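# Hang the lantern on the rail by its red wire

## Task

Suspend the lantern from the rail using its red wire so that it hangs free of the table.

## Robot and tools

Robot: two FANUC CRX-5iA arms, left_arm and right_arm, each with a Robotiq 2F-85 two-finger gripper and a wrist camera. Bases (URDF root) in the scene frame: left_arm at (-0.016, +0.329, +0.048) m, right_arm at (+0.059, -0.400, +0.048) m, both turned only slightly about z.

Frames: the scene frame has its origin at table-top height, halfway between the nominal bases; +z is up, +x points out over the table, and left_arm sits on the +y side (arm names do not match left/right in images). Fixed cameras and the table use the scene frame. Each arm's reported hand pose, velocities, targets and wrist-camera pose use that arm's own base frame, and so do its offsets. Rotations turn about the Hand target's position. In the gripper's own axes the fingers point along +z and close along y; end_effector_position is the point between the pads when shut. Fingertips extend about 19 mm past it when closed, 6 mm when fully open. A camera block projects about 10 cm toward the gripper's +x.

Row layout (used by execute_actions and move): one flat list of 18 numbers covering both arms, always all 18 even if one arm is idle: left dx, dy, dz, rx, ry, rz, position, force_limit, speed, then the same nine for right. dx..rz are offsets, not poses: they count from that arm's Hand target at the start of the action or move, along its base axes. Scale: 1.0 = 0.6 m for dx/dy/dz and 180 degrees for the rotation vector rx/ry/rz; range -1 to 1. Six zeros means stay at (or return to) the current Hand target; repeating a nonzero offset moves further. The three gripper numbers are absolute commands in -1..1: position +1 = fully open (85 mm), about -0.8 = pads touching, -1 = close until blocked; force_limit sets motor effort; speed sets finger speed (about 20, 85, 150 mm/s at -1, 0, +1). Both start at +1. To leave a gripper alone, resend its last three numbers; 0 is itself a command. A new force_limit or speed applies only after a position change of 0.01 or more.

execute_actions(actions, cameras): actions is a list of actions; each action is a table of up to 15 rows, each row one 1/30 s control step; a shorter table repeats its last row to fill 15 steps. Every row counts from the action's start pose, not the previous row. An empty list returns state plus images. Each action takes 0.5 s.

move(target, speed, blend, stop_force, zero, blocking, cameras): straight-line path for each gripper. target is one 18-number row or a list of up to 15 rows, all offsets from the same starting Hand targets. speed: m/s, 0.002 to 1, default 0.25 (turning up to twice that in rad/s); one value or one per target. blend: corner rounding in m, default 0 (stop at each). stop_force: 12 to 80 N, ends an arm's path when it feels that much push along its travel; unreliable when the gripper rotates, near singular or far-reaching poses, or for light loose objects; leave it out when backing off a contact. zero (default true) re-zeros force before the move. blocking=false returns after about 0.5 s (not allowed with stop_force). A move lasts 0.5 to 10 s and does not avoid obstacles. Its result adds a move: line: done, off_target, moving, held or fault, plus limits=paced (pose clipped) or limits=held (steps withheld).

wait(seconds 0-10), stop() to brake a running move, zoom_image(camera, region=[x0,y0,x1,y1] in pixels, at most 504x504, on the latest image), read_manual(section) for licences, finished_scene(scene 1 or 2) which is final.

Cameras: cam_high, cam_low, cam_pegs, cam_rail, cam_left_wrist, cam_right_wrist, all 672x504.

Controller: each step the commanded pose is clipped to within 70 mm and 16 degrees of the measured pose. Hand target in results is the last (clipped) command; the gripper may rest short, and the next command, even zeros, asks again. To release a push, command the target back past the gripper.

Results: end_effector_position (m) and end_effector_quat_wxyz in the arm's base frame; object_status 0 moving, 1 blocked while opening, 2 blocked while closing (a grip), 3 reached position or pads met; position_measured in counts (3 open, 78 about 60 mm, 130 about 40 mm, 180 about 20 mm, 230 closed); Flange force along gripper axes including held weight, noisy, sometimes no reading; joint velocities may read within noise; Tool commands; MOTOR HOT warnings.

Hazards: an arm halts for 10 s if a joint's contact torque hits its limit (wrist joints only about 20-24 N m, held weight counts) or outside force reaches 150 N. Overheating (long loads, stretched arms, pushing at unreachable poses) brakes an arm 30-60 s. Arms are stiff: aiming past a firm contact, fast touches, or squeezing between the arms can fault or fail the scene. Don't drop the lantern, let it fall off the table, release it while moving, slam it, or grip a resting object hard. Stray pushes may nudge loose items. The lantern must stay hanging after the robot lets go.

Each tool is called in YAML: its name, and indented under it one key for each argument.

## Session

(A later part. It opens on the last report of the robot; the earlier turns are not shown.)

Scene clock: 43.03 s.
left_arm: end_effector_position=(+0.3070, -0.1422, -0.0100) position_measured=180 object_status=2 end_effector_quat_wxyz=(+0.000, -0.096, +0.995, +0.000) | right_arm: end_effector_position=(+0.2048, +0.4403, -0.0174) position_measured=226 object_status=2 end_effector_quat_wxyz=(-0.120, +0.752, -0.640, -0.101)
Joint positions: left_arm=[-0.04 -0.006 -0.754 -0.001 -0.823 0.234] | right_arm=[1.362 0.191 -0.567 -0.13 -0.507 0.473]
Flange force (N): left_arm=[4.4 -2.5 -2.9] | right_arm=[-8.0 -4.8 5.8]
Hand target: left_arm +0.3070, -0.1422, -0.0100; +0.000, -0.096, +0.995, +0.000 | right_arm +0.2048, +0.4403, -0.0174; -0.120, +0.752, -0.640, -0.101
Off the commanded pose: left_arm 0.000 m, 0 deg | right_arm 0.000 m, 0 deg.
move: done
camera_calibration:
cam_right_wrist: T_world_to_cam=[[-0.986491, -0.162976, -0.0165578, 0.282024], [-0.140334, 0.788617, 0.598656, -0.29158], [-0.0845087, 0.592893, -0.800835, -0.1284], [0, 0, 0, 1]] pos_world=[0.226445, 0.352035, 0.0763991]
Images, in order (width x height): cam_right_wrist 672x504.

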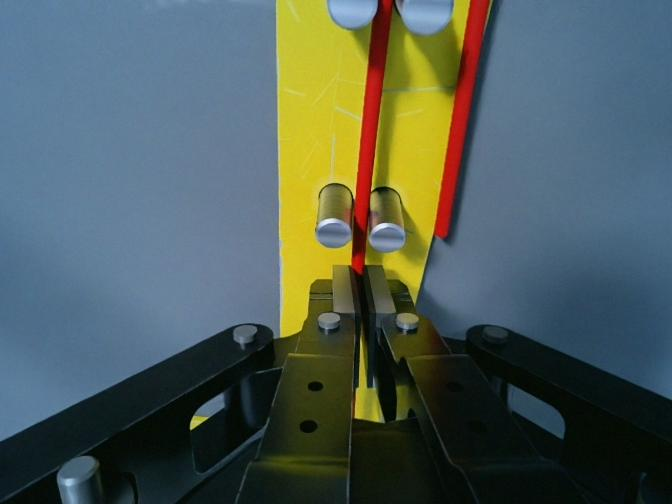

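move:
  target:
    - [0,0,0,0,0,0,-1,-0.6,-1,0,0,0,0,0,0,-0.3,-0.6,-0.5]
    - [0,0,0,0,0,0,-1,-0.6,-1,-0.006,0.0413,-0.002,0,0,0,-0.3,-0.6,-0.5]
    - [0,0,0,0,0,0,-1,-0.6,-1,-0.006,0.0413,-0.002,0,0,0,-1,0,-0.7]
    - [0,0,0,0,0,0,-1,-0.6,-1,0,0,0,0,0,0,-1,0,-0.7]
  speed: 0.06

move:
  target:
    - [0,0,0,0,0,0,-1,-0.6,-1,0,0,0,0,0,0,-0.3,-0.6,-0.5]
    - [0,0,0,0,0,0,-1,-0.6,-1,-0.006,0.0413,-0.002,0,0,0,-0.3,-0.6,-0.5]
    - [0,0,0,0,0,0,-1,-0.6,-1,-0.006,0.0413,-0.002,0,0,0,-1,0,-0.7]
    - [0,0,0,0,0,0,-1,-0.6,-1,0,0,0,0,0,0,-1,0,-0.7]
  speed: 0.06

move:
  target:
    - [0,0,0,0,0,0,-1,-0.6,-1,0,0,0,0,0,0,-0.3,-0.6,-0.5]
    - [0,0,0,0,0,0,-1,-0.6,-1,0,0,0.1,0,0,0,-0.3,-0.6,-0.5]
    - [0,0,0,0,0,0,-1,-0.6,-1,0,0,0.2,0,0,0,-1,-0.6,-0.3]
  speed: 0.15
  cameras: ["cam_pegs","cam_right_wrist"]

Scene clock: 46.50 s.
left_arm: end_effector_position=(+0.3070, -0.1422, -0.0100) position_measured=180 object_status=2 end_effector_quat_wxyz=(+0.000, -0.096, +0.995, +0.000) | right_arm: end_effector_position=(+0.2048, +0.4403, -0.0174) position_measured=231 object_status=3 end_effector_quat_wxyz=(-0.120, +0.752, -0.640, -0.101)
Joint positions: left_arm=[-0.04 -0.006 -0.754 -0.001 -0.823 0.234] | right_arm=[1.362 0.191 -0.567 -0.13 -0.507 0.473]
Flange force (N): left_arm=[3.3 -0.7 -2.7] | right_arm=[-5.4 -3.8 6.1]
Hand target: left_arm +0.3070, -0.1422, -0.0100; +0.000, -0.096, +0.995, +0.000 | right_arm +0.2048, +0.4403, -0.0174; -0.120, +0.752, -0.640, -0.101
Off the commanded pose: left_arm 0.000 m, 0 deg | right_arm 0.000 m, 0 deg.
move: done

Scene clock: 49.70 s.
left_arm: end_effector_position=(+0.3070, -0.1422, -0.0100) position_measured=180 object_status=2 end_effector_quat_wxyz=(+0.000, -0.096, +0.995, +0.000) | right_arm: end_effector_position=(+0.2048, +0.4403, -0.0174) position_measured=231 object_status=3 end_effector_quat_wxyz=(-0.120, +0.752, -0.640, -0.101)
Joint positions: left_arm=[-0.04 -0.006 -0.754 -0.001 -0.823 0.234] | right_arm=[1.362 0.191 -0.567 -0.13 -0.507 0.473]
Flange force (N): left_arm=[3.4 -0.7 -2.3] | right_arm=[-5.0 -3.3 4.6]
Hand target: left_arm +0.3070, -0.1422, -0.0100; +0.000, -0.096, +0.995, +0.000 | right_arm +0.2048, +0.4403, -0.0174; -0.120, +0.752, -0.640, -0.101
Off the commanded pose: left_arm 0.000 m, 0 deg | right_arm 0.000 m, 0 deg.
move: done

Scene clock: 52.57 s.
left_arm: end_effector_position=(+0.3070, -0.1422, -0.0100) position_measured=180 object_status=2 end_effector_quat_wxyz=(+0.000, -0.096, +0.995, +0.000) | right_arm: end_effector_position=(+0.2048, +0.4403, +0.1026) position_measured=232 object_status=0 end_effector_quat_wxyz=(-0.120, +0.752, -0.640, -0.101)
Joint positions: left_arm=[-0.04 -0.006 -0.754 -0.001 -0.823 0.234] | right_arm=[1.364 -0.012 -0.458 -0.086 -0.818 0.417]
Flange force (N): left_arm=[3.1 -0.7 -2.8] | right_arm=[-6.1 -2.8 1.8]
Hand target: left_arm +0.3070, -0.1422, -0.0100; +0.000, -0.096, +0.995, +0.000 | right_arm +0.2048, +0.4403, +0.1026; -0.120, +0.752, -0.640, -0.101
Off the commanded pose: left_arm 0.000 m, 0 deg | right_arm 0.000 m, 0 deg.
move: done
camera_calibration:
cam_right_wrist: T_world_to_cam=[[-0.986476, -0.163065, -0.0166065, 0.28405], [-0.14044, 0.788648, 0.59859, -0.363453], [-0.0845122, 0.592827, -0.800883, -0.0321861], [0, 0, 0, 1]] pos_world=[0.226445, 0.352036, 0.196499]
Images, in order (width x height): cam_pegs 672x504, cam_right_wrist 672x504.

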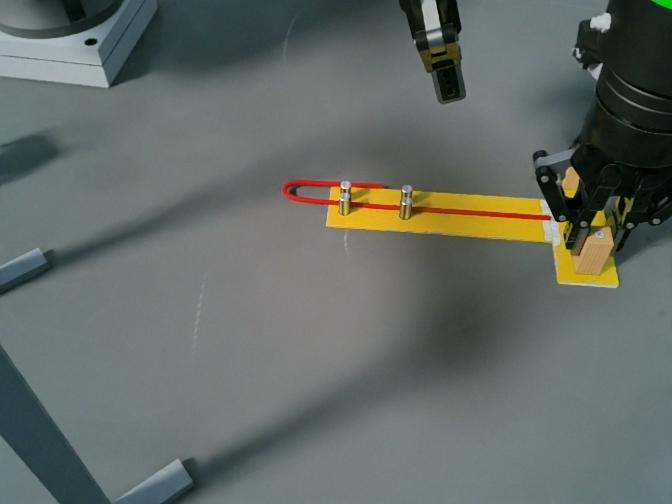

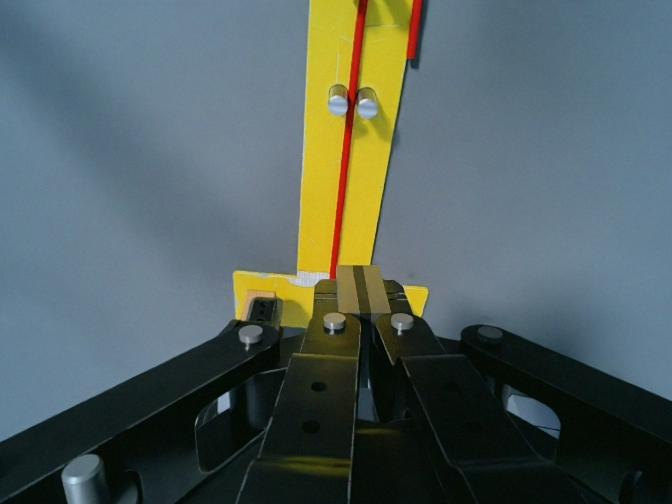

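move:
  target:
    - [0,0,0,0,0,0,-1,-0.6,-1,-0.006,0.0413,-0.1,0,0,0,-0.3,-0.6,-0.3]
    - [0,0,0,0,0,0,-1,-0.6,-1,-0.006,0.0413,-0.202,0,0,0,-0.3,-0.6,-0.3]
  speed: 0.12

move:
  target:
    - [0,0,0,0,0,0,-1,-0.6,-1,0,0,0,0,0,0,-1,0,-0.7]
    - [0,0,0,0,0,0,-1,-0.6,-1,0.006,-0.0413,0.002,0,0,0,-1,0,-0.7]
  speed: 0.04

move:
  target:
    - [0,0,0,0,0,0,-1,-0.6,-1,0,0,0,0,0,0,-0.3,-0.6,-0.5]
    - [0,0,0,0,0,0,-1,-0.6,-1,0,0,0.16,0,0,0,-0.3,-0.6,-0.5]
  speed: 0.15
  cameras: ["cam_pegs","cam_right_wrist"]

Scene clock: 54.70 s.
left_arm: end_effector_position=(+0.3070, -0.1422, -0.0100) position_measured=180 object_status=2 end_effector_quat_wxyz=(+0.000, -0.096, +0.995, +0.000) | right_arm: end_effector_position=(+0.2012, +0.4649, -0.0187) position_measured=167 object_status=3 end_effector_quat_wxyz=(-0.120, +0.752, -0.640, -0.101)
Joint positions: left_arm=[-0.04 -0.006 -0.754 -0.001 -0.823 0.234] | right_arm=[1.384 0.236 -0.518 -0.115 -0.51 0.439]
Flange force (N): left_arm=[3.4 -0.5 -2.9] | right_arm=[-5.3 -4.3 6.6]
Hand target: left_arm +0.3070, -0.1422, -0.0100; +0.000, -0.096, +0.995, +0.000 | right_arm +0.2012, +0.4651, -0.0186; -0.120, +0.752, -0.640, -0.101
Off the commanded pose: left_arm 0.000 m, 0 deg | right_arm 0.000 m, 0 deg.
move: done

Scene clock: 56.53 s.
left_arm: end_effector_position=(+0.3070, -0.1422, -0.0100) position_measured=180 object_status=2 end_effector_quat_wxyz=(+0.000, -0.096, +0.995, +0.000) | right_arm: end_effector_position=(+0.2048, +0.4403, -0.0174) position_measured=231 object_status=3 end_effector_quat_wxyz=(-0.120, +0.752, -0.640, -0.101)
Joint positions: left_arm=[-0.04 -0.006 -0.754 -0.001 -0.823 0.234] | right_arm=[1.362 0.191 -0.567 -0.13 -0.507 0.473]
Flange force (N): left_arm=[3.1 -1.0 -2.4] | right_arm=[-4.8 -2.8 5.2]
Hand target: left_arm +0.3070, -0.1422, -0.0100; +0.000, -0.096, +0.995, +0.000 | right_arm +0.2048, +0.4403, -0.0174; -0.120, +0.752, -0.640, -0.101
Off the commanded pose: left_arm 0.000 m, 0 deg | right_arm 0.000 m, 0 deg.
move: done

Scene clock: 58.37 s.
left_arm: end_effector_position=(+0.3070, -0.1422, -0.0100) position_measured=180 object_status=2 end_effector_quat_wxyz=(+0.000, -0.096, +0.995, +0.000) | right_arm: end_effector_position=(+0.2048, +0.4403, +0.0786) position_measured=167 object_status=3 end_effector_quat_wxyz=(-0.120, +0.752, -0.640, -0.101)
Joint positions: left_arm=[-0.04 -0.006 -0.754 -0.001 -0.823 0.234] | right_arm=[1.364 0.02 -0.488 -0.091 -0.756 0.425]
Flange force (N): left_arm=[3.0 -0.3 -3.2] | right_arm=[-6.1 -3.2 3.0]
Hand target: left_arm +0.3070, -0.1422, -0.0100; +0.000, -0.096, +0.995, +0.000 | right_arm +0.2048, +0.4403, +0.0786; -0.120, +0.752, -0.640, -0.101
Off the commanded pose: left_arm 0.000 m, 0 deg | right_arm 0.000 m, 0 deg.
move: done
camera_calibration:
cam_right_wrist: T_world_to_cam=[[-0.986467, -0.163124, -0.0165246, 0.283655], [-0.140444, 0.788676, 0.598553, -0.34903], [-0.0846061, 0.592774, -0.800913, -0.0514429], [0, 0, 0, 1]] pos_world=[0.226445, 0.352036, 0.172399]
Images, in order (width x height): cam_pegs 672x504, cam_right_wrist 672x504.

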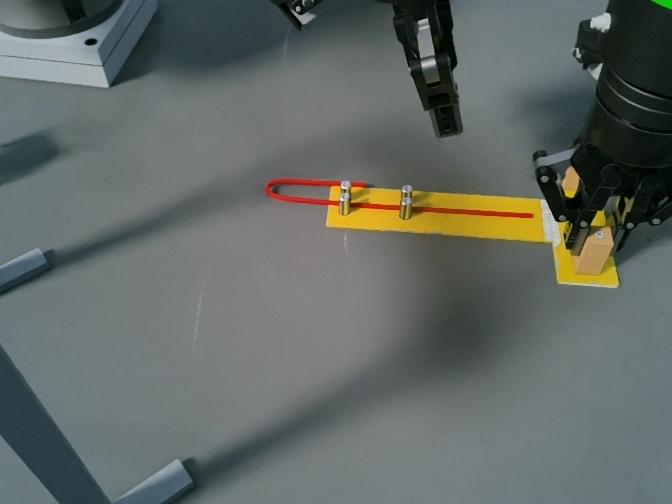

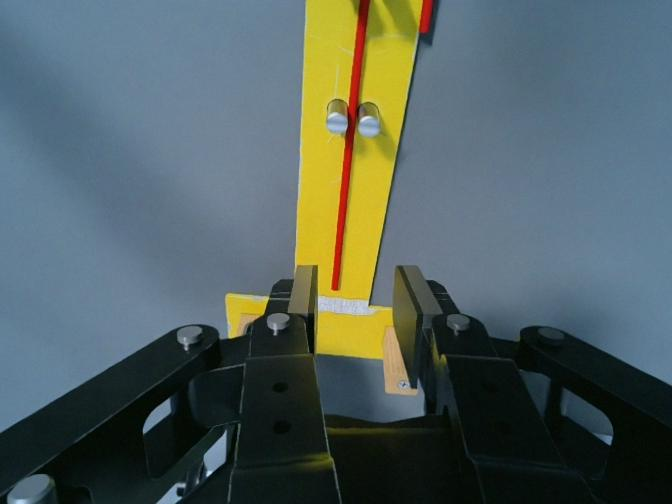

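move:
  target:
    - [0,0,0,0,0,0,-1,-0.6,-1,-0.0413,0.0335,-0.05,0,0,0,-1,-0.6,-0.3]
    - [0,0,0,0,0,0,-1,-0.6,-1,-0.0413,0.0335,-0.1618,0,0,0,-1,-0.6,-0.3]
  speed: 0.1
  cameras: ["cam_right_wrist"]

Scene clock: 60.73 s.
left_arm: end_effector_position=(+0.3070, -0.1422, -0.0100) position_measured=180 object_status=2 end_effector_quat_wxyz=(+0.000, -0.096, +0.995, +0.000) | right_arm: end_effector_position=(+0.1800, +0.4604, -0.0185) position_measured=232 object_status=3 end_effector_quat_wxyz=(-0.120, +0.752, -0.640, -0.101)
Joint positions: left_arm=[-0.04 -0.006 -0.754 -0.001 -0.823 0.234] | right_arm=[1.437 0.206 -0.566 -0.086 -0.488 0.364]
Flange force (N): left_arm=[3.1 0.1 -3.0] | right_arm=[-4.8 -2.1 3.9]
Hand target: left_arm +0.3070, -0.1422, -0.0100; +0.000, -0.096, +0.995, +0.000 | right_arm +0.1800, +0.4604, -0.0185; -0.120, +0.752, -0.640, -0.101
Off the commanded pose: left_arm 0.000 m, 0 deg | right_arm 0.000 m, 0 deg.
move: done
camera_calibration:
cam_right_wrist: T_world_to_cam=[[-0.986483, -0.163035, -0.016479, 0.260833], [-0.140333, 0.788609, 0.598668, -0.310311], [-0.0846081, 0.592888, -0.800828, -0.143192], [0, 0, 0, 1]] pos_world=[0.201645, 0.372136, 0.0753989]
Images, in order (width x height): cam_right_wrist 672x504.

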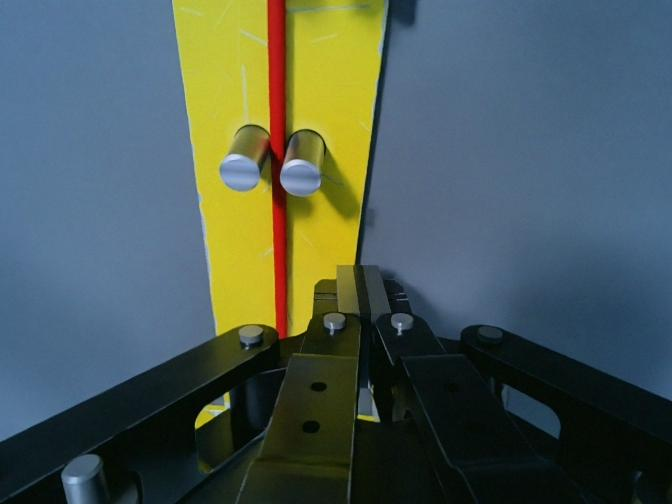

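move:
  target:
    - [0,0,0,0,0,0,-1,-0.6,-1,0.0256,0.0023,0,0,0,0,-1,-0.6,-0.3]
    - [0,0,0,0,0,0,-1,-0.6,-1,0.0553,0.0095,0,0,0,0,-1,-0.6,-0.3]
    - [0,0,0,0,0,0,-1,-0.6,-1,0.0856,0.0062,0,0,0,0,-1,-0.6,-0.3]
    - [0,0,0,0,0,0,-1,-0.6,-1,0.113,-0.0075,0,0,0,0,-1,-0.6,-0.3]
    - [0,0,0,0,0,0,-1,-0.6,-1,0.134,-0.0295,0,0,0,0,-1,-0.6,-0.3]
    - [0,0,0,0,0,0,-1,-0.6,-1,0.1461,-0.0575,0,0,0,0,-1,-0.6,-0.3]
    - [0,0,0,0,0,0,-1,-0.6,-1,0.1485,-0.0727,0,0,0,0,-1,-0.6,-0.3]
  speed: 0.05
  blend: 0.006
  cameras: ["cam_pegs","cam_right_wrist"]

Scene clock: 63.67 s.
left_arm: end_effector_position=(+0.3070, -0.1422, -0.0100) position_measured=180 object_status=2 end_effector_quat_wxyz=(+0.000, -0.096, +0.995, +0.000) | right_arm: end_effector_position=(+0.2691, +0.4168, -0.0185) position_measured=232 object_status=3 end_effector_quat_wxyz=(-0.120, +0.752, -0.640, -0.101)
Joint positions: left_arm=[-0.04 -0.006 -0.754 -0.001 -0.823 0.234] | right_arm=[1.181 0.232 -0.49 -0.219 -0.566 0.72]
Flange force (N): left_arm=[3.9 1.7 -3.5] | right_arm=[-4.5 -4.5 5.8]
Hand target: left_arm +0.3070, -0.1422, -0.0100; +0.000, -0.096, +0.995, +0.000 | right_arm +0.2691, +0.4168, -0.0185; -0.120, +0.752, -0.640, -0.101
Off the commanded pose: left_arm 0.000 m, 0 deg | right_arm 0.000 m, 0 deg.
move: done; blend cut to 0.0046 m at target 6
camera_calibration:
cam_right_wrist: T_world_to_cam=[[-0.986481, -0.163046, -0.0164685, 0.341623], [-0.140342, 0.788655, 0.598604, -0.263432], [-0.0846121, 0.592823, -0.800875, -0.109778], [0, 0, 0, 1]] pos_world=[0.290745, 0.328536, 0.0753987]
Images, in order (width x height): cam_pegs 672x504, cam_right_wrist 672x504.

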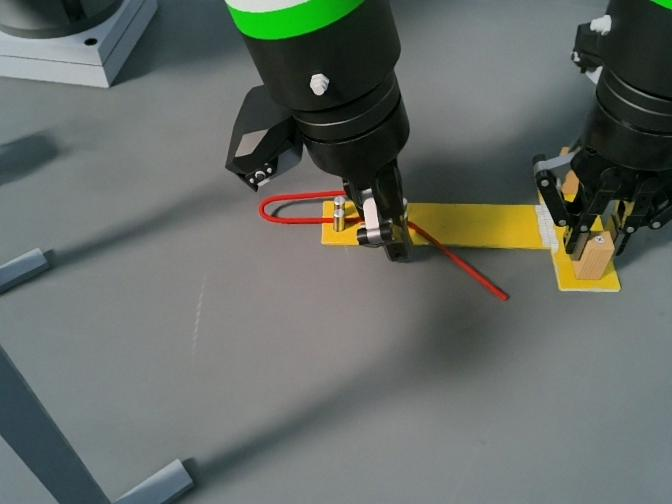

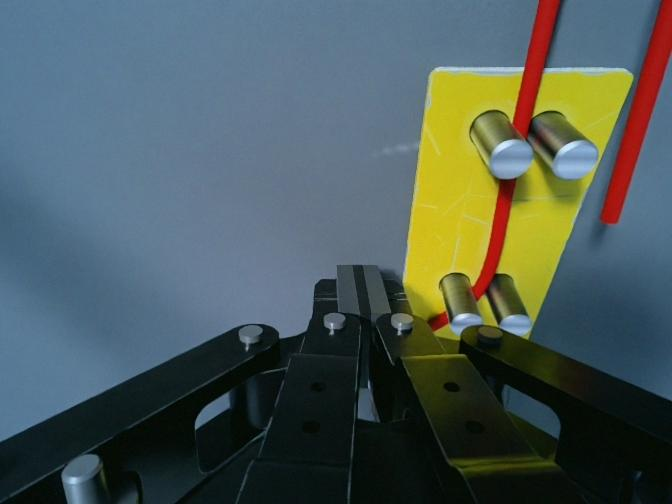

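move:
  target:
    - [0,0,0,0,0,0,-1,-0.6,-1,0,0,0.08,0,0,0,-1,-0.6,-0.3]
    - [0,0,0,0,0,0,-1,-0.6,-1,-0.0353,0.1192,0.08,0,0,0,-1,-0.6,-0.3]
    - [0,0,0,0,0,0,-1,-0.6,-1,-0.0353,0.1192,-0.0042,0,0,0,-1,-0.6,-0.3]
  speed: 0.1
  cameras: ["cam_pegs","cam_right_wrist"]

Scene clock: 67.10 s.
left_arm: end_effector_position=(+0.3070, -0.1422, -0.0100) position_measured=180 object_status=2 end_effector_quat_wxyz=(+0.000, -0.096, +0.995, +0.000) | right_arm: end_effector_position=(+0.2480, +0.4883, -0.0210) position_measured=232 object_status=3 end_effector_quat_wxyz=(-0.120, +0.752, -0.640, -0.101)
Joint positions: left_arm=[-0.04 -0.006 -0.754 -0.001 -0.823 0.234] | right_arm=[1.288 0.331 -0.381 -0.161 -0.561 0.568]
Flange force (N): left_arm=[3.5 1.0 -3.1] | right_arm=[-5.1 -2.9 4.6]
Hand target: left_arm +0.3070, -0.1422, -0.0100; +0.000, -0.096, +0.995, +0.000 | right_arm +0.2480, +0.4883, -0.0210; -0.120, +0.752, -0.640, -0.101
Off the commanded pose: left_arm 0.000 m, 0 deg | right_arm 0.000 m, 0 deg.
move: done
camera_calibration:
cam_right_wrist: T_world_to_cam=[[-0.986481, -0.163046, -0.0164685, 0.332324], [-0.140342, 0.788655, 0.598604, -0.321239], [-0.0846121, 0.592823, -0.800875, -0.156041], [0, 0, 0, 1]] pos_world=[0.269545, 0.400036, 0.0727987]
Images, in order (width x height): cam_pegs 672x504, cam_right_wrist 672x504.

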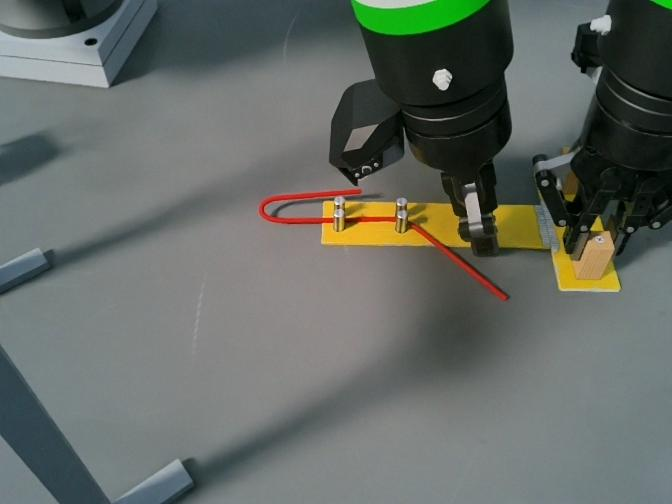

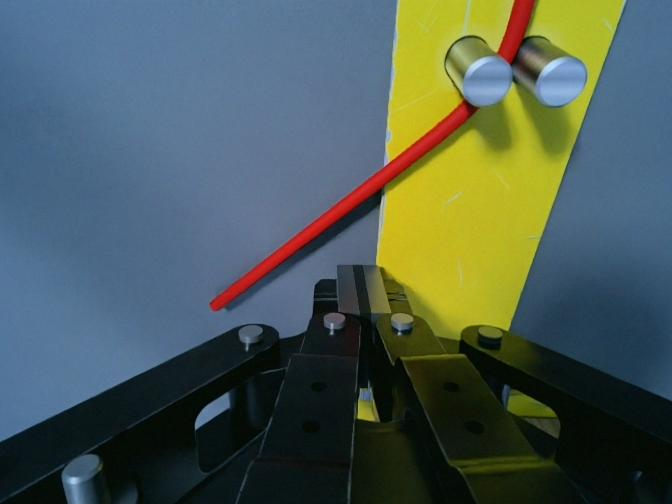

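move:
  target:
    - [0,0,0,0,0,0,-1,-0.6,-1,0.012,-0.018,-0.001,0,0,0,-1,-0.6,-0.3]
    - [0,0,0,0,0,0,-1,-0.6,-1,0.0341,-0.037,-0.0025,0,0,0,-1,-0.6,-0.3]
    - [0,0,0,0,0,0,-1,-0.6,-1,0.0575,-0.0604,-0.0025,0,0,0,-1,-0.6,-0.3]
    - [0,0,0,0,0,0,-1,-0.6,-1,0.07,-0.0855,-0.0025,0,0,0,-1,-0.6,-0.3]
    - [0,0,0,0,0,0,-1,-0.6,-1,0.0745,-0.1099,-0.0025,0,0,0,-1,-0.6,-0.3]
  speed: 0.05
  blend: 0.006
  cameras: ["cam_pegs","cam_right_wrist"]

Scene clock: 69.43 s.
left_arm: end_effector_position=(+0.3070, -0.1422, -0.0100) position_measured=180 object_status=2 end_effector_quat_wxyz=(+0.000, -0.096, +0.995, +0.000) | right_arm: end_effector_position=(+0.2927, +0.4224, -0.0225) position_measured=232 object_status=3 end_effector_quat_wxyz=(-0.120, +0.752, -0.640, -0.101)
Joint positions: left_arm=[-0.04 -0.006 -0.754 -0.001 -0.823 0.234] | right_arm=[1.132 0.281 -0.432 -0.239 -0.584 0.781]
Flange force (N): left_arm=[0.6 -5.9 -0.7] | right_arm=[-11.3 -1.9 4.6]
Hand target: left_arm +0.3070, -0.1422, -0.0100; +0.000, -0.096, +0.995, +0.000 | right_arm +0.2927, +0.4224, -0.0225; -0.120, +0.752, -0.640, -0.101
Off the commanded pose: left_arm 0.000 m, 0 deg | right_arm 0.000 m, 0 deg.
move: done
camera_calibration:
cam_right_wrist: T_world_to_cam=[[-0.986481, -0.163046, -0.0164685, 0.365651], [-0.140342, 0.788655, 0.598604, -0.262096], [-0.0846121, 0.592823, -0.800875, -0.114393], [0, 0, 0, 1]] pos_world=[0.314245, 0.334136, 0.0712987]
Images, in order (width x height): cam_pegs 672x504, cam_right_wrist 672x504.

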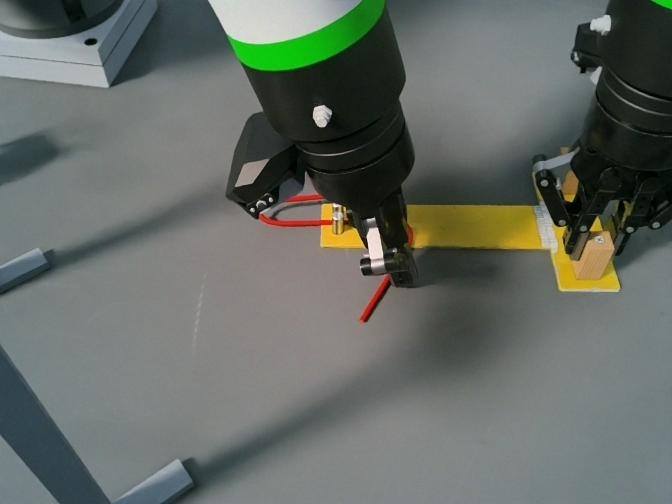

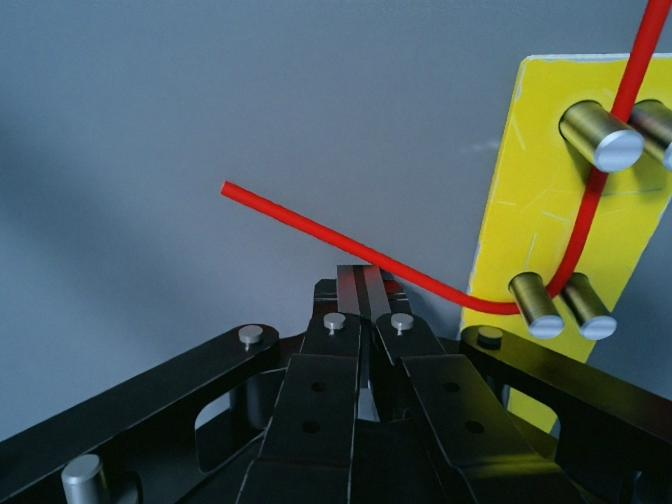

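move:
  target:
    - [0,0,0,0,0,0,-1,-0.6,-1,-0.0142,-0.0327,0,0,0,0,-1,-0.6,-0.3]
    - [0,0,0,0,0,0,-1,-0.6,-1,-0.0325,-0.0593,0,0,0,0,-1,-0.6,-0.3]
    - [0,0,0,0,0,0,-1,-0.6,-1,-0.0528,-0.0777,0,0,0,0,-1,-0.6,-0.3]
    - [0,0,0,0,0,0,-1,-0.6,-1,0.03,-0.1,0.0,0,0,0,-1,-0.6,-0.3]
    - [0,0,0,0,0,0,-1,-0.6,-1,0.03,-0.1,0.2,0,0,0,-1,-0.6,-0.3]
  speed: 0.06
  cameras: ["cam_pegs","cam_right_wrist"]

zoom_image:
  camera: "cam_pegs"
  region: [220, 140, 500, 350]

Scene clock: 74.73 s.
left_arm: end_effector_position=(+0.3070, -0.1422, -0.0100) position_measured=180 object_status=2 end_effector_quat_wxyz=(+0.000, -0.096, +0.995, +0.000) | right_arm: end_effector_position=(+0.3107, +0.3624, +0.0975) position_measured=232 object_status=3 end_effector_quat_wxyz=(-0.120, +0.752, -0.640, -0.101)
Joint positions: left_arm=[-0.04 -0.006 -0.754 -0.001 -0.823 0.234] | right_arm=[1.025 0.016 -0.405 -0.208 -0.887 0.817]
Flange force (N): left_arm=[3.7 0.9 -1.9] | right_arm=[-5.1 -4.5 2.1]
Hand target: left_arm +0.3070, -0.1422, -0.0100; +0.000, -0.096, +0.995, +0.000 | right_arm +0.3107, +0.3624, +0.0975; -0.120, +0.752, -0.640, -0.101
Off the commanded pose: left_arm 0.000 m, 0 deg | right_arm 0.000 m, 0 deg.
move: done
camera_calibration:
cam_right_wrist: T_world_to_cam=[[-0.986481, -0.163046, -0.0164685, 0.375601], [-0.140342, 0.788655, 0.598604, -0.284083], [-0.0846121, 0.592823, -0.800875, 0.0188044], [0, 0, 0, 1]] pos_world=[0.332245, 0.274136, 0.191299]
Images, in order (width x height): cam_pegs 672x504, cam_right_wrist 672x504.

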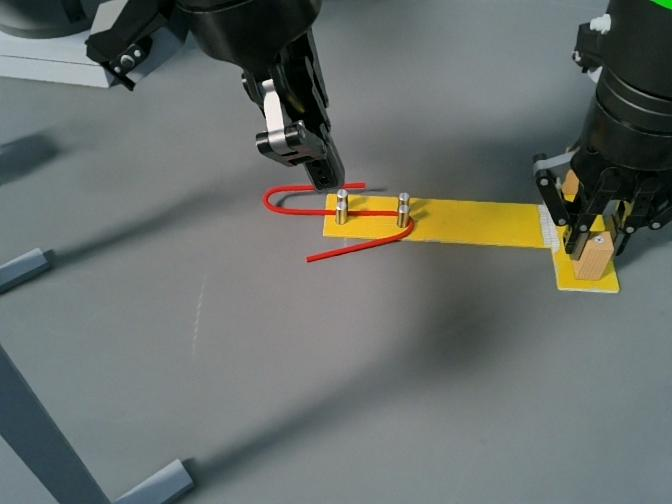

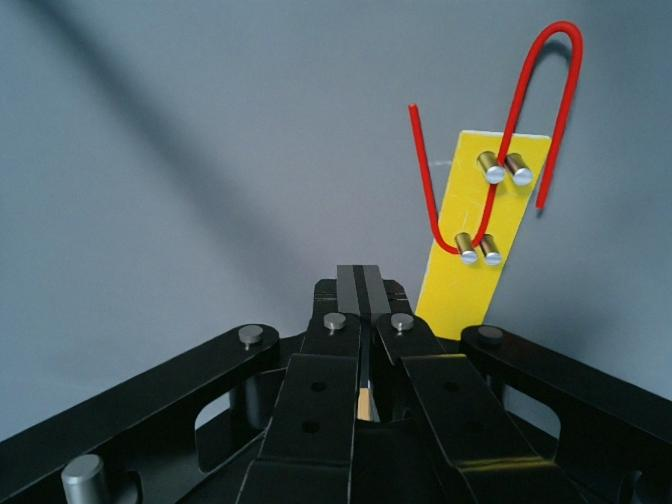

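Scaled by 1.800 from the camera's 672x504 image, which has a finer 960x720 frame.

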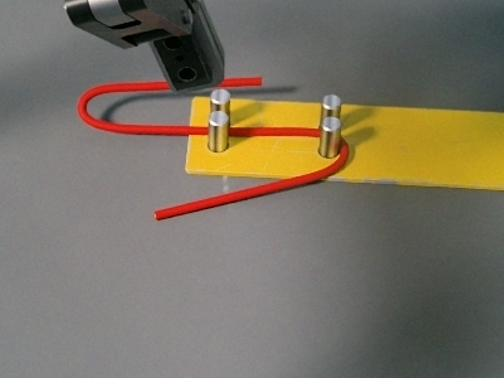

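move:
  target:
    - [0,0,0,0,0,0,-1,-0.6,-1,-0.0642,0.0027,-0.06,-0.0997,-0.0149,0.0949,-0.4,1,-0.5]
    - [0,0,0,0,0,0,-1,-0.6,-1,-0.0642,0.0027,-0.18,-0.0997,-0.0149,0.0949,-0.4,1,-0.5]
  speed: 0.12
  cameras: ["cam_pegs","cam_right_wrist"]

Scene clock: 78.50 s.
left_arm: end_effector_position=(+0.3070, -0.1422, -0.0100) position_measured=180 object_status=2 end_effector_quat_wxyz=(+0.000, -0.096, +0.995, +0.000) | right_arm: end_effector_position=(+0.2721, +0.3640, -0.0105) position_measured=179 object_status=3 end_effector_quat_wxyz=(+0.000, +0.850, -0.527, +0.000)
Joint positions: left_arm=[-0.04 -0.006 -0.754 -0.001 -0.823 0.234] | right_arm=[1.219 0.266 -0.439 0.001 -0.865 0.813]
Flange force (N): left_arm=[4.0 1.1 -2.1] | right_arm=[-5.6 -5.9 2.9]
Hand target: left_arm +0.3070, -0.1422, -0.0100; +0.000, -0.096, +0.995, +0.000 | right_arm +0.2721, +0.3640, -0.0105; +0.000, +0.850, -0.527, +0.000
Off the commanded pose: left_arm 0.000 m, 0 deg | right_arm 0.000 m, 0 deg.
move: done
camera_calibration:
cam_right_wrist: T_world_to_cam=[[-0.89487, -0.444907, 0.0355732, 0.414309], [-0.410718, 0.852053, 0.324525, -0.178565], [-0.174694, 0.275797, -0.945208, 0.0665205], [0, 0, 0, 1]] pos_world=[0.309034, 0.31813, 0.106086]
Images, in order (width x height): cam_pegs 672x504, cam_right_wrist 672x504.

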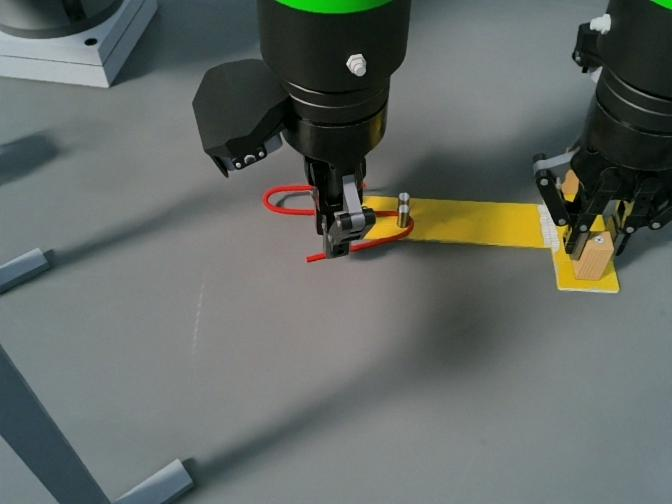

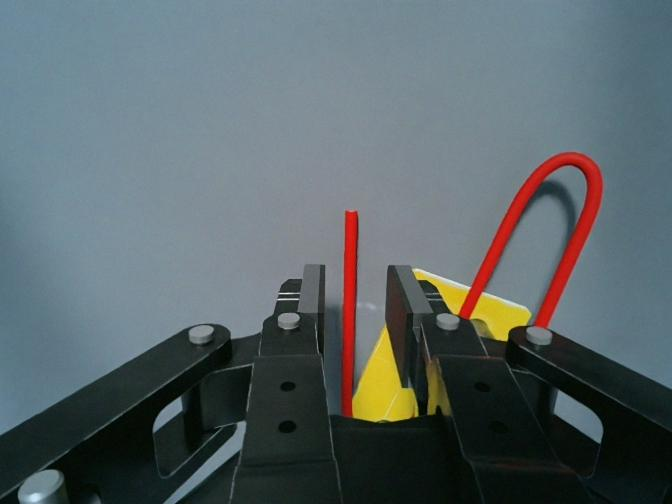

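move:
  target:
    - [0,0,0,0,0,0,-1,-0.6,-1,0.003,0,-0.0195,0,0,0,-0.4,1,-0.5]
    - [0,0,0,0,0,0,-1,-0.6,-1,0.003,0,-0.0195,0,0,0,-1,1,-0.7]
  speed: 0.06

move:
  target: [0,0,0,0,0,0,-1,-0.6,-1,0,0,0.15,0,0,0,-1,1,-0.7]
  speed: 0.04
  cameras: ["cam_pegs","cam_right_wrist"]

Scene clock: 80.37 s.
left_arm: end_effector_position=(+0.3070, -0.1422, -0.0100) position_measured=180 object_status=2 end_effector_quat_wxyz=(+0.000, -0.096, +0.995, +0.000) | right_arm: end_effector_position=(+0.2740, +0.3640, -0.0222) position_measured=231 object_status=0 end_effector_quat_wxyz=(+0.000, +0.850, -0.527, +0.000)
Joint positions: left_arm=[-0.04 -0.006 -0.754 -0.001 -0.823 0.234] | right_arm=[1.216 0.289 -0.444 0.001 -0.837 0.816]
Flange force (N): left_arm=[3.8 0.0 -1.8] | right_arm=[-5.0 -4.6 -1.7]
Hand target: left_arm +0.3070, -0.1422, -0.0100; +0.000, -0.096, +0.995, +0.000 | right_arm +0.2739, +0.3640, -0.0222; +0.000, +0.850, -0.527, +0.000
Off the commanded pose: left_arm 0.000 m, 0 deg | right_arm 0.000 m, 0 deg.
move: done

Scene clock: 82.90 s.
left_arm: end_effector_position=(+0.3070, -0.1422, -0.0100) position_measured=180 object_status=2 end_effector_quat_wxyz=(+0.000, -0.096, +0.995, +0.000) | right_arm: end_effector_position=(+0.2739, +0.3640, +0.0678) position_measured=231 object_status=3 end_effector_quat_wxyz=(+0.000, +0.850, -0.527, +0.000)
Joint positions: left_arm=[-0.04 -0.006 -0.754 -0.001 -0.823 0.234] | right_arm=[1.216 0.15 -0.361 0.001 -1.06 0.817]
Flange force (N): left_arm=[3.5 0.8 -2.3] | right_arm=[-5.4 -5.7 0.6]
Hand target: left_arm +0.3070, -0.1422, -0.0100; +0.000, -0.096, +0.995, +0.000 | right_arm +0.2739, +0.3640, +0.0678; +0.000, +0.850, -0.527, +0.000
Off the commanded pose: left_arm 0.000 m, 0 deg | right_arm 0.000 m, 0 deg.
move: done
camera_calibration:
cam_right_wrist: T_world_to_cam=[[-0.894844, -0.444966, 0.0355024, 0.413114], [-0.410816, 0.85205, 0.324408, -0.203099], [-0.1746, 0.275709, -0.945251, 0.140879], [0, 0, 0, 1]] pos_world=[0.310833, 0.31803, 0.184386]
Images, in order (width x height): cam_pegs 672x504, cam_right_wrist 672x504.

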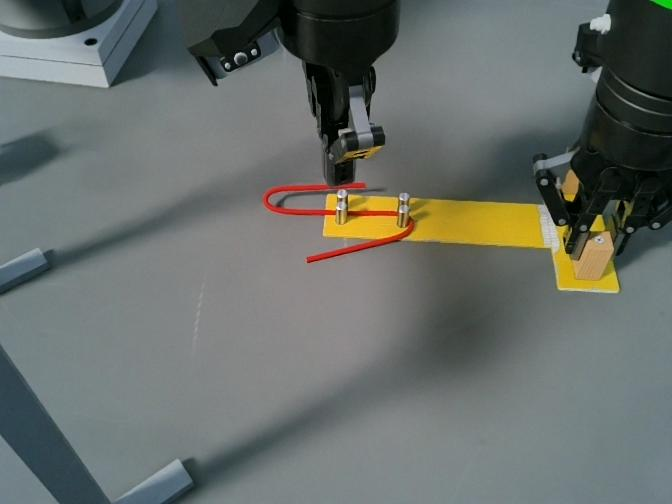

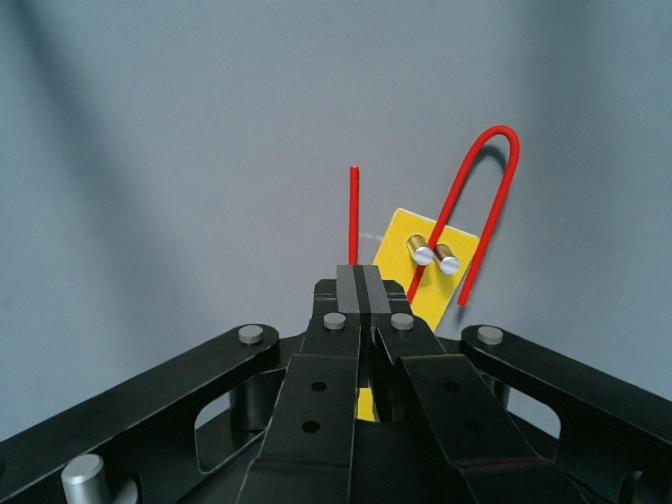

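move:
  target:
    - [0,0,0,0,0,0,-1,-0.6,-1,-0.006,0.017,-0.13,0,0,0,-0.4,1,-0.5]
    - [0,0,0,0,0,0,-1,-0.6,-1,-0.006,0.017,-0.1537,0,0,0,-0.4,1,-0.5]
    - [0,0,0,0,0,0,-1,-0.6,-1,-0.006,0.017,-0.1537,0,0,0,-1,1,-0.7]
  speed: 0.06

wait:
  seconds: 0.7
  cameras: ["cam_right_wrist"]

move:
  target: [0,0,0,0,0,0,-1,-0.6,-1,0,0,0.1,0,0,0,-1,1,-0.7]
  speed: 0.025
  cameras: ["cam_pegs","cam_right_wrist"]

Scene clock: 86.23 s.
left_arm: end_effector_position=(+0.3070, -0.1422, -0.0100) position_measured=180 object_status=2 end_effector_quat_wxyz=(+0.000, -0.096, +0.995, +0.000) | right_arm: end_effector_position=(+0.2703, +0.3742, -0.0244) position_measured=228 object_status=0 end_effector_quat_wxyz=(+0.000, +0.850, -0.527, +0.000)
Joint positions: left_arm=[-0.04 -0.006 -0.754 -0.001 -0.823 0.234] | right_arm=[1.231 0.306 -0.428 0.001 -0.837 0.801]
Flange force (N): left_arm=[3.0 1.4 -2.1] | right_arm=[-5.2 -3.8 0.5]
Hand target: left_arm +0.3070, -0.1422, -0.0100; +0.000, -0.096, +0.995, +0.000 | right_arm +0.2703, +0.3742, -0.0244; +0.000, +0.850, -0.527, +0.000
Off the commanded pose: left_arm 0.000 m, 0 deg | right_arm 0.000 m, 0 deg.
move: done

Scene clock: 86.93 s.
left_arm: end_effector_position=(+0.3070, -0.1422, -0.0100) position_measured=180 object_status=2 end_effector_quat_wxyz=(+0.000, -0.096, +0.995, +0.000) | right_arm: end_effector_position=(+0.2703, +0.3742, -0.0244) position_measured=228 object_status=2 end_effector_quat_wxyz=(+0.000, +0.850, -0.527, +0.000)
Joint positions: left_arm=[-0.04 -0.006 -0.754 -0.001 -0.823 0.234] | right_arm=[1.231 0.306 -0.428 0.001 -0.837 0.801]
Flange force (N): left_arm=[2.9 1.5 -2.3] | right_arm=[-5.1 -4.3 1.0]
Hand target: left_arm +0.3070, -0.1422, -0.0100; +0.000, -0.096, +0.995, +0.000 | right_arm +0.2703, +0.3742, -0.0244; +0.000, +0.850, -0.527, +0.000
Tool commands: left_gripper/position=-1.0 left_gripper/force_limit=-0.6 left_gripper/speed=-1.0 right_gripper/position=-1.0 right_gripper/force_limit=+1.0 right_gripper/speed=-0.7
Off the commanded pose: left_arm 0.000 m, 0 deg | right_arm 0.000 m, 0 deg.
wait: 0.70 s; at rest by 0.17 s
camera_calibration:
cam_right_wrist: T_world_to_cam=[[-0.894844, -0.444966, 0.0355024, 0.417704], [-0.410816, 0.85205, 0.324408, -0.183358], [-0.1746, 0.275709, -0.945251, 0.050286], [0, 0, 0, 1]] pos_world=[0.307233, 0.32823, 0.0921862]
Images, in order (width x height): cam_right_wrist 672x504.

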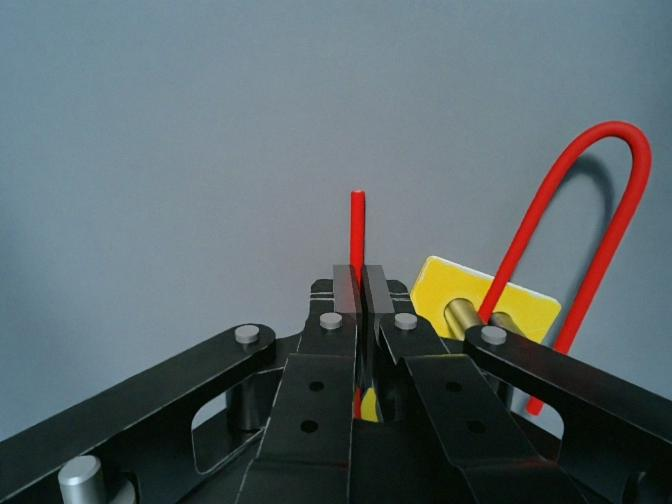

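Scene clock: 89.63 s.
left_arm: end_effector_position=(+0.3070, -0.1422, -0.0099) position_measured=180 object_status=2 end_effector_quat_wxyz=(+0.000, -0.096, +0.995, +0.000) | right_arm: end_effector_position=(+0.2703, +0.3742, +0.0356) position_measured=228 object_status=2 end_effector_quat_wxyz=(+0.000, +0.850, -0.527, +0.000)
Joint positions: left_arm=[-0.04 -0.006 -0.754 -0.001 -0.823 0.234] | right_arm=[1.231 0.208 -0.379 0.001 -0.983 0.801]
Flange force (N): left_arm=[3.0 0.6 -2.5] | right_arm=[-5.8 -6.0 1.4]
Hand target: left_arm +0.3070, -0.1422, -0.0100; +0.000, -0.096, +0.995, +0.000 | right_arm +0.2703, +0.3742, +0.0356; +0.000, +0.850, -0.527, +0.000
Off the commanded pose: left_arm 0.000 m, 0 deg | right_arm 0.000 m, 0 deg.
move: done
camera_calibration:
cam_right_wrist: T_world_to_cam=[[-0.894844, -0.444966, 0.0355024, 0.415574], [-0.410816, 0.85205, 0.324408, -0.202823], [-0.1746, 0.275709, -0.945251, 0.107001], [0, 0, 0, 1]] pos_world=[0.307233, 0.32823, 0.152186]
Images, in order (width x height): cam_pegs 672x504, cam_right_wrist 672x504.

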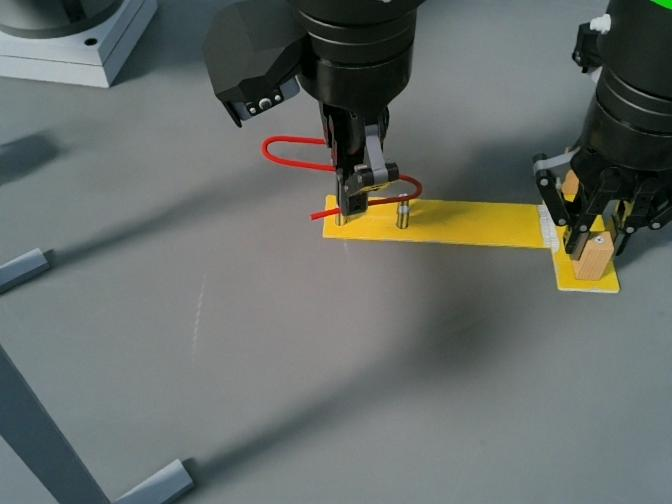

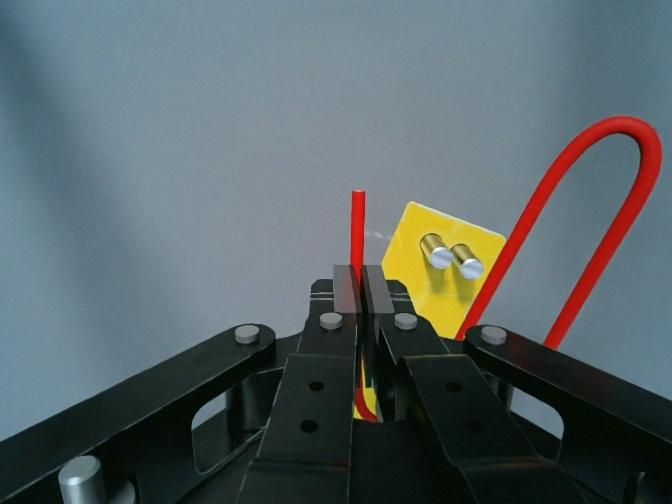

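move:
  target:
    - [0,0,0,0,0,0,0,-0.6,-0.7,0,0,0.1,0,0,0,-1,1,-0.7]
    - [0,0,0.37,0,0,0,0,-0.6,-0.7,0.1,-0.1,0.2,0,0,0,-1,1,-0.7]
  speed: 0.15

move:
  target: [0,0,0,0,0,0,0,-0.6,-0.7,0.032,-0.04,0.11,0,0,-0.99,-1,1,-0.7]
  speed: 0.3

move:
  target: [0.0827,-0.2183,-0.02,0.3097,-0.536,-0.5854,-0.3,-0.6,-0.5,0,0,0,0,0,0,-1,1,-0.7]
  speed: 0.3
  cameras: ["all"]

Scene clock: 96.13 s.
left_arm: end_effector_position=(+0.3070, -0.1423, +0.2121) position_measured=128 object_status=3 end_effector_quat_wxyz=(+0.000, -0.096, +0.995, +0.000) | right_arm: end_effector_position=(+0.3304, +0.3142, +0.1556) position_measured=228 object_status=2 end_effector_quat_wxyz=(+0.000, +0.850, -0.527, +0.000)
Joint positions: left_arm=[-0.04 -0.281 -0.408 0 -1.445 0.233] | right_arm=[1.05 0.063 -0.235 0.001 -1.272 0.982]
Flange force (N): left_arm=[3.3 1.6 1.3] | right_arm=[-4.8 -7.0 -1.2]
Hand target: left_arm +0.3070, -0.1422, +0.2120; +0.000, -0.096, +0.995, +0.000 | right_arm +0.3303, +0.3142, +0.1556; +0.000, +0.850, -0.527, +0.000
Off the commanded pose: left_arm 0.000 m, 0 deg | right_arm 0.000 m, 0 deg.
move: done

Scene clock: 101.80 s.
left_arm: end_effector_position=(+0.3070, -0.1422, +0.2120) position_measured=128 object_status=3 end_effector_quat_wxyz=(+0.000, -0.096, +0.995, +0.000) | right_arm: end_effector_position=(+0.3496, +0.2902, +0.2216) position_measured=228 object_status=2 end_effector_quat_wxyz=(+0.000, +0.513, +0.858, +0.000)
Joint positions: left_arm=[-0.04 -0.281 -0.408 -0.001 -1.445 0.233] | right_arm=[0.983 0.024 -0.118 -0.001 -1.429 -2.06]
Flange force (N): left_arm=[3.2 0.9 1.3] | right_arm=[3.5 6.9 -2.0]
Hand target: left_arm +0.3070, -0.1422, +0.2120; +0.000, -0.096, +0.995, +0.000 | right_arm +0.3495, +0.2902, +0.2216; +0.000, +0.513, +0.858, +0.000
Off the commanded pose: left_arm 0.000 m, 0 deg | right_arm 0.000 m, 0 deg.
move: done

Scene clock: 107.00 s.
left_arm: end_effector_position=(+0.3566, -0.2732, +0.2001) position_measured=167 object_status=3 end_effector_quat_wxyz=(+0.644, +0.643, +0.294, +0.293) | right_arm: end_effector_position=(+0.3495, +0.2902, +0.2216) position_measured=228 object_status=2 end_effector_quat_wxyz=(+0.000, +0.513, +0.858, +0.000)
Joint positions: left_arm=[-1.292 -0.323 -1.146 -2.415 -0.965 1.103] | right_arm=[0.983 0.024 -0.118 -0.001 -1.429 -2.06]
Flange force (N): left_arm=no reading | right_arm=[3.8 7.0 -2.2]
Hand target: left_arm +0.3566, -0.2732, +0.2000; +0.644, +0.643, +0.294, +0.293 | right_arm +0.3495, +0.2902, +0.2216; +0.000, +0.513, +0.858, +0.000
Off the commanded pose: left_arm 0.000 m, 0 deg | right_arm 0.000 m, 0 deg.
move: done
camera_calibration:
cam_left_wrist: T_world_to_cam=[[-0.0108778, 0.0085448, 0.999904, -0.193316], [-0.867315, -0.497733, -0.00518196, 0.19251], [0.497641, -0.867288, 0.0128253, -0.286231], [0, 0, 0, 1]] pos_world=[0.307305, -0.150775, 0.197966]
cam_right_wrist: T_world_to_cam=[[0.880403, 0.4729, 0.0354532, -0.444336], [0.437422, -0.838679, 0.324469, 0.03503], [0.183175, -0.270155, -0.945232, 0.35314], [0, 0, 0, 1]] pos_world=[0.311185, 0.334908, 0.338187]

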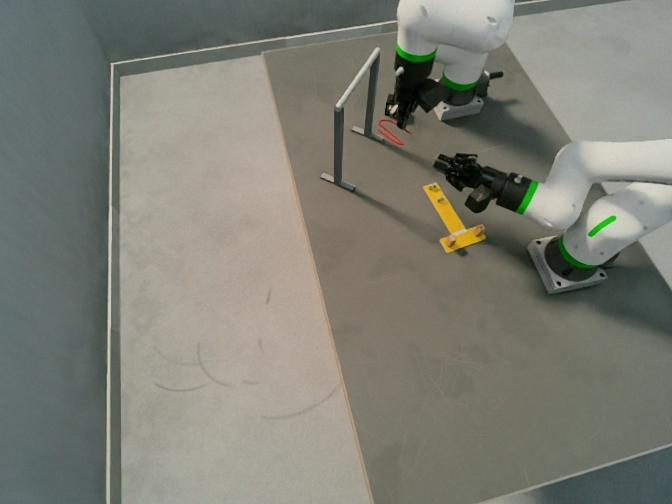

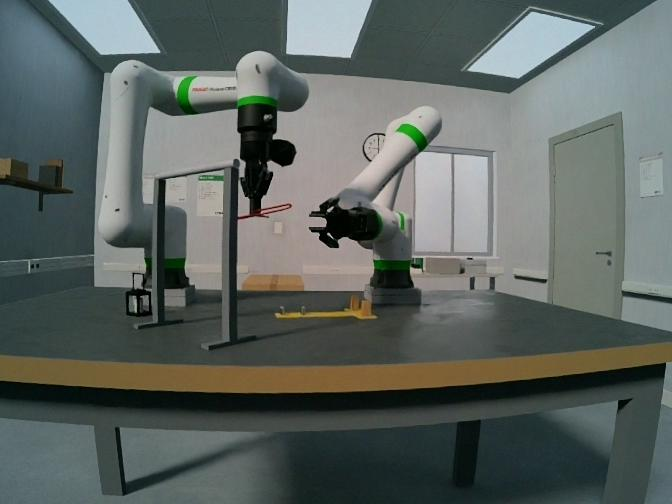

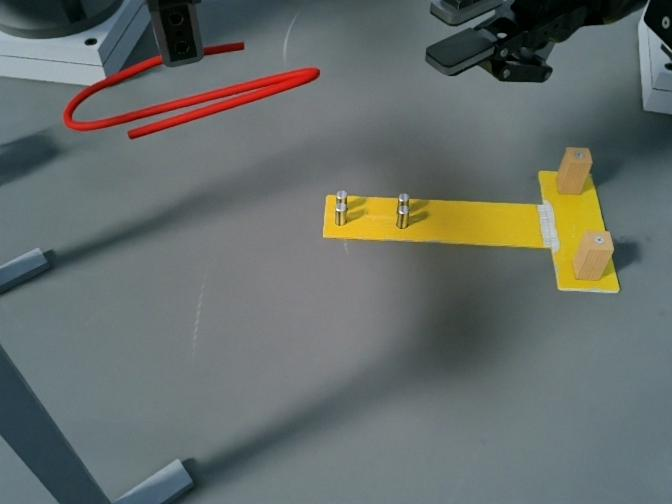

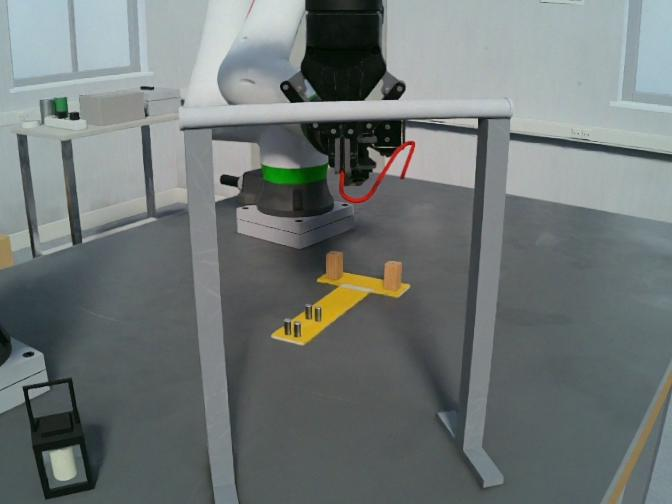

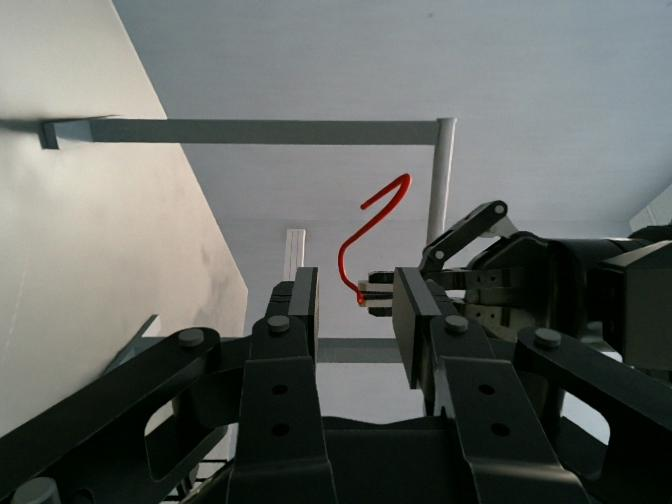

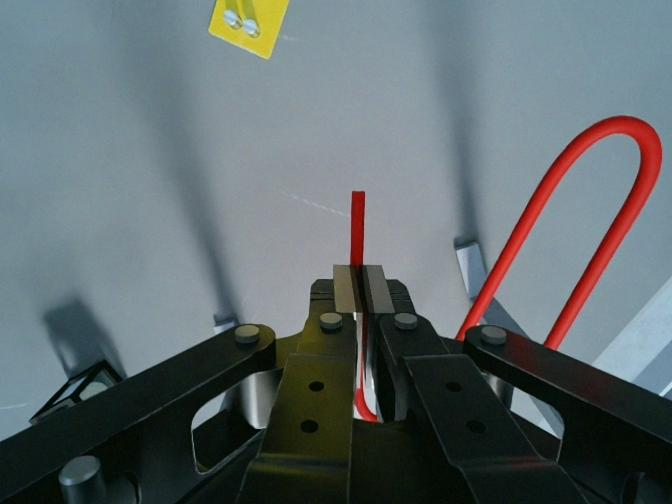

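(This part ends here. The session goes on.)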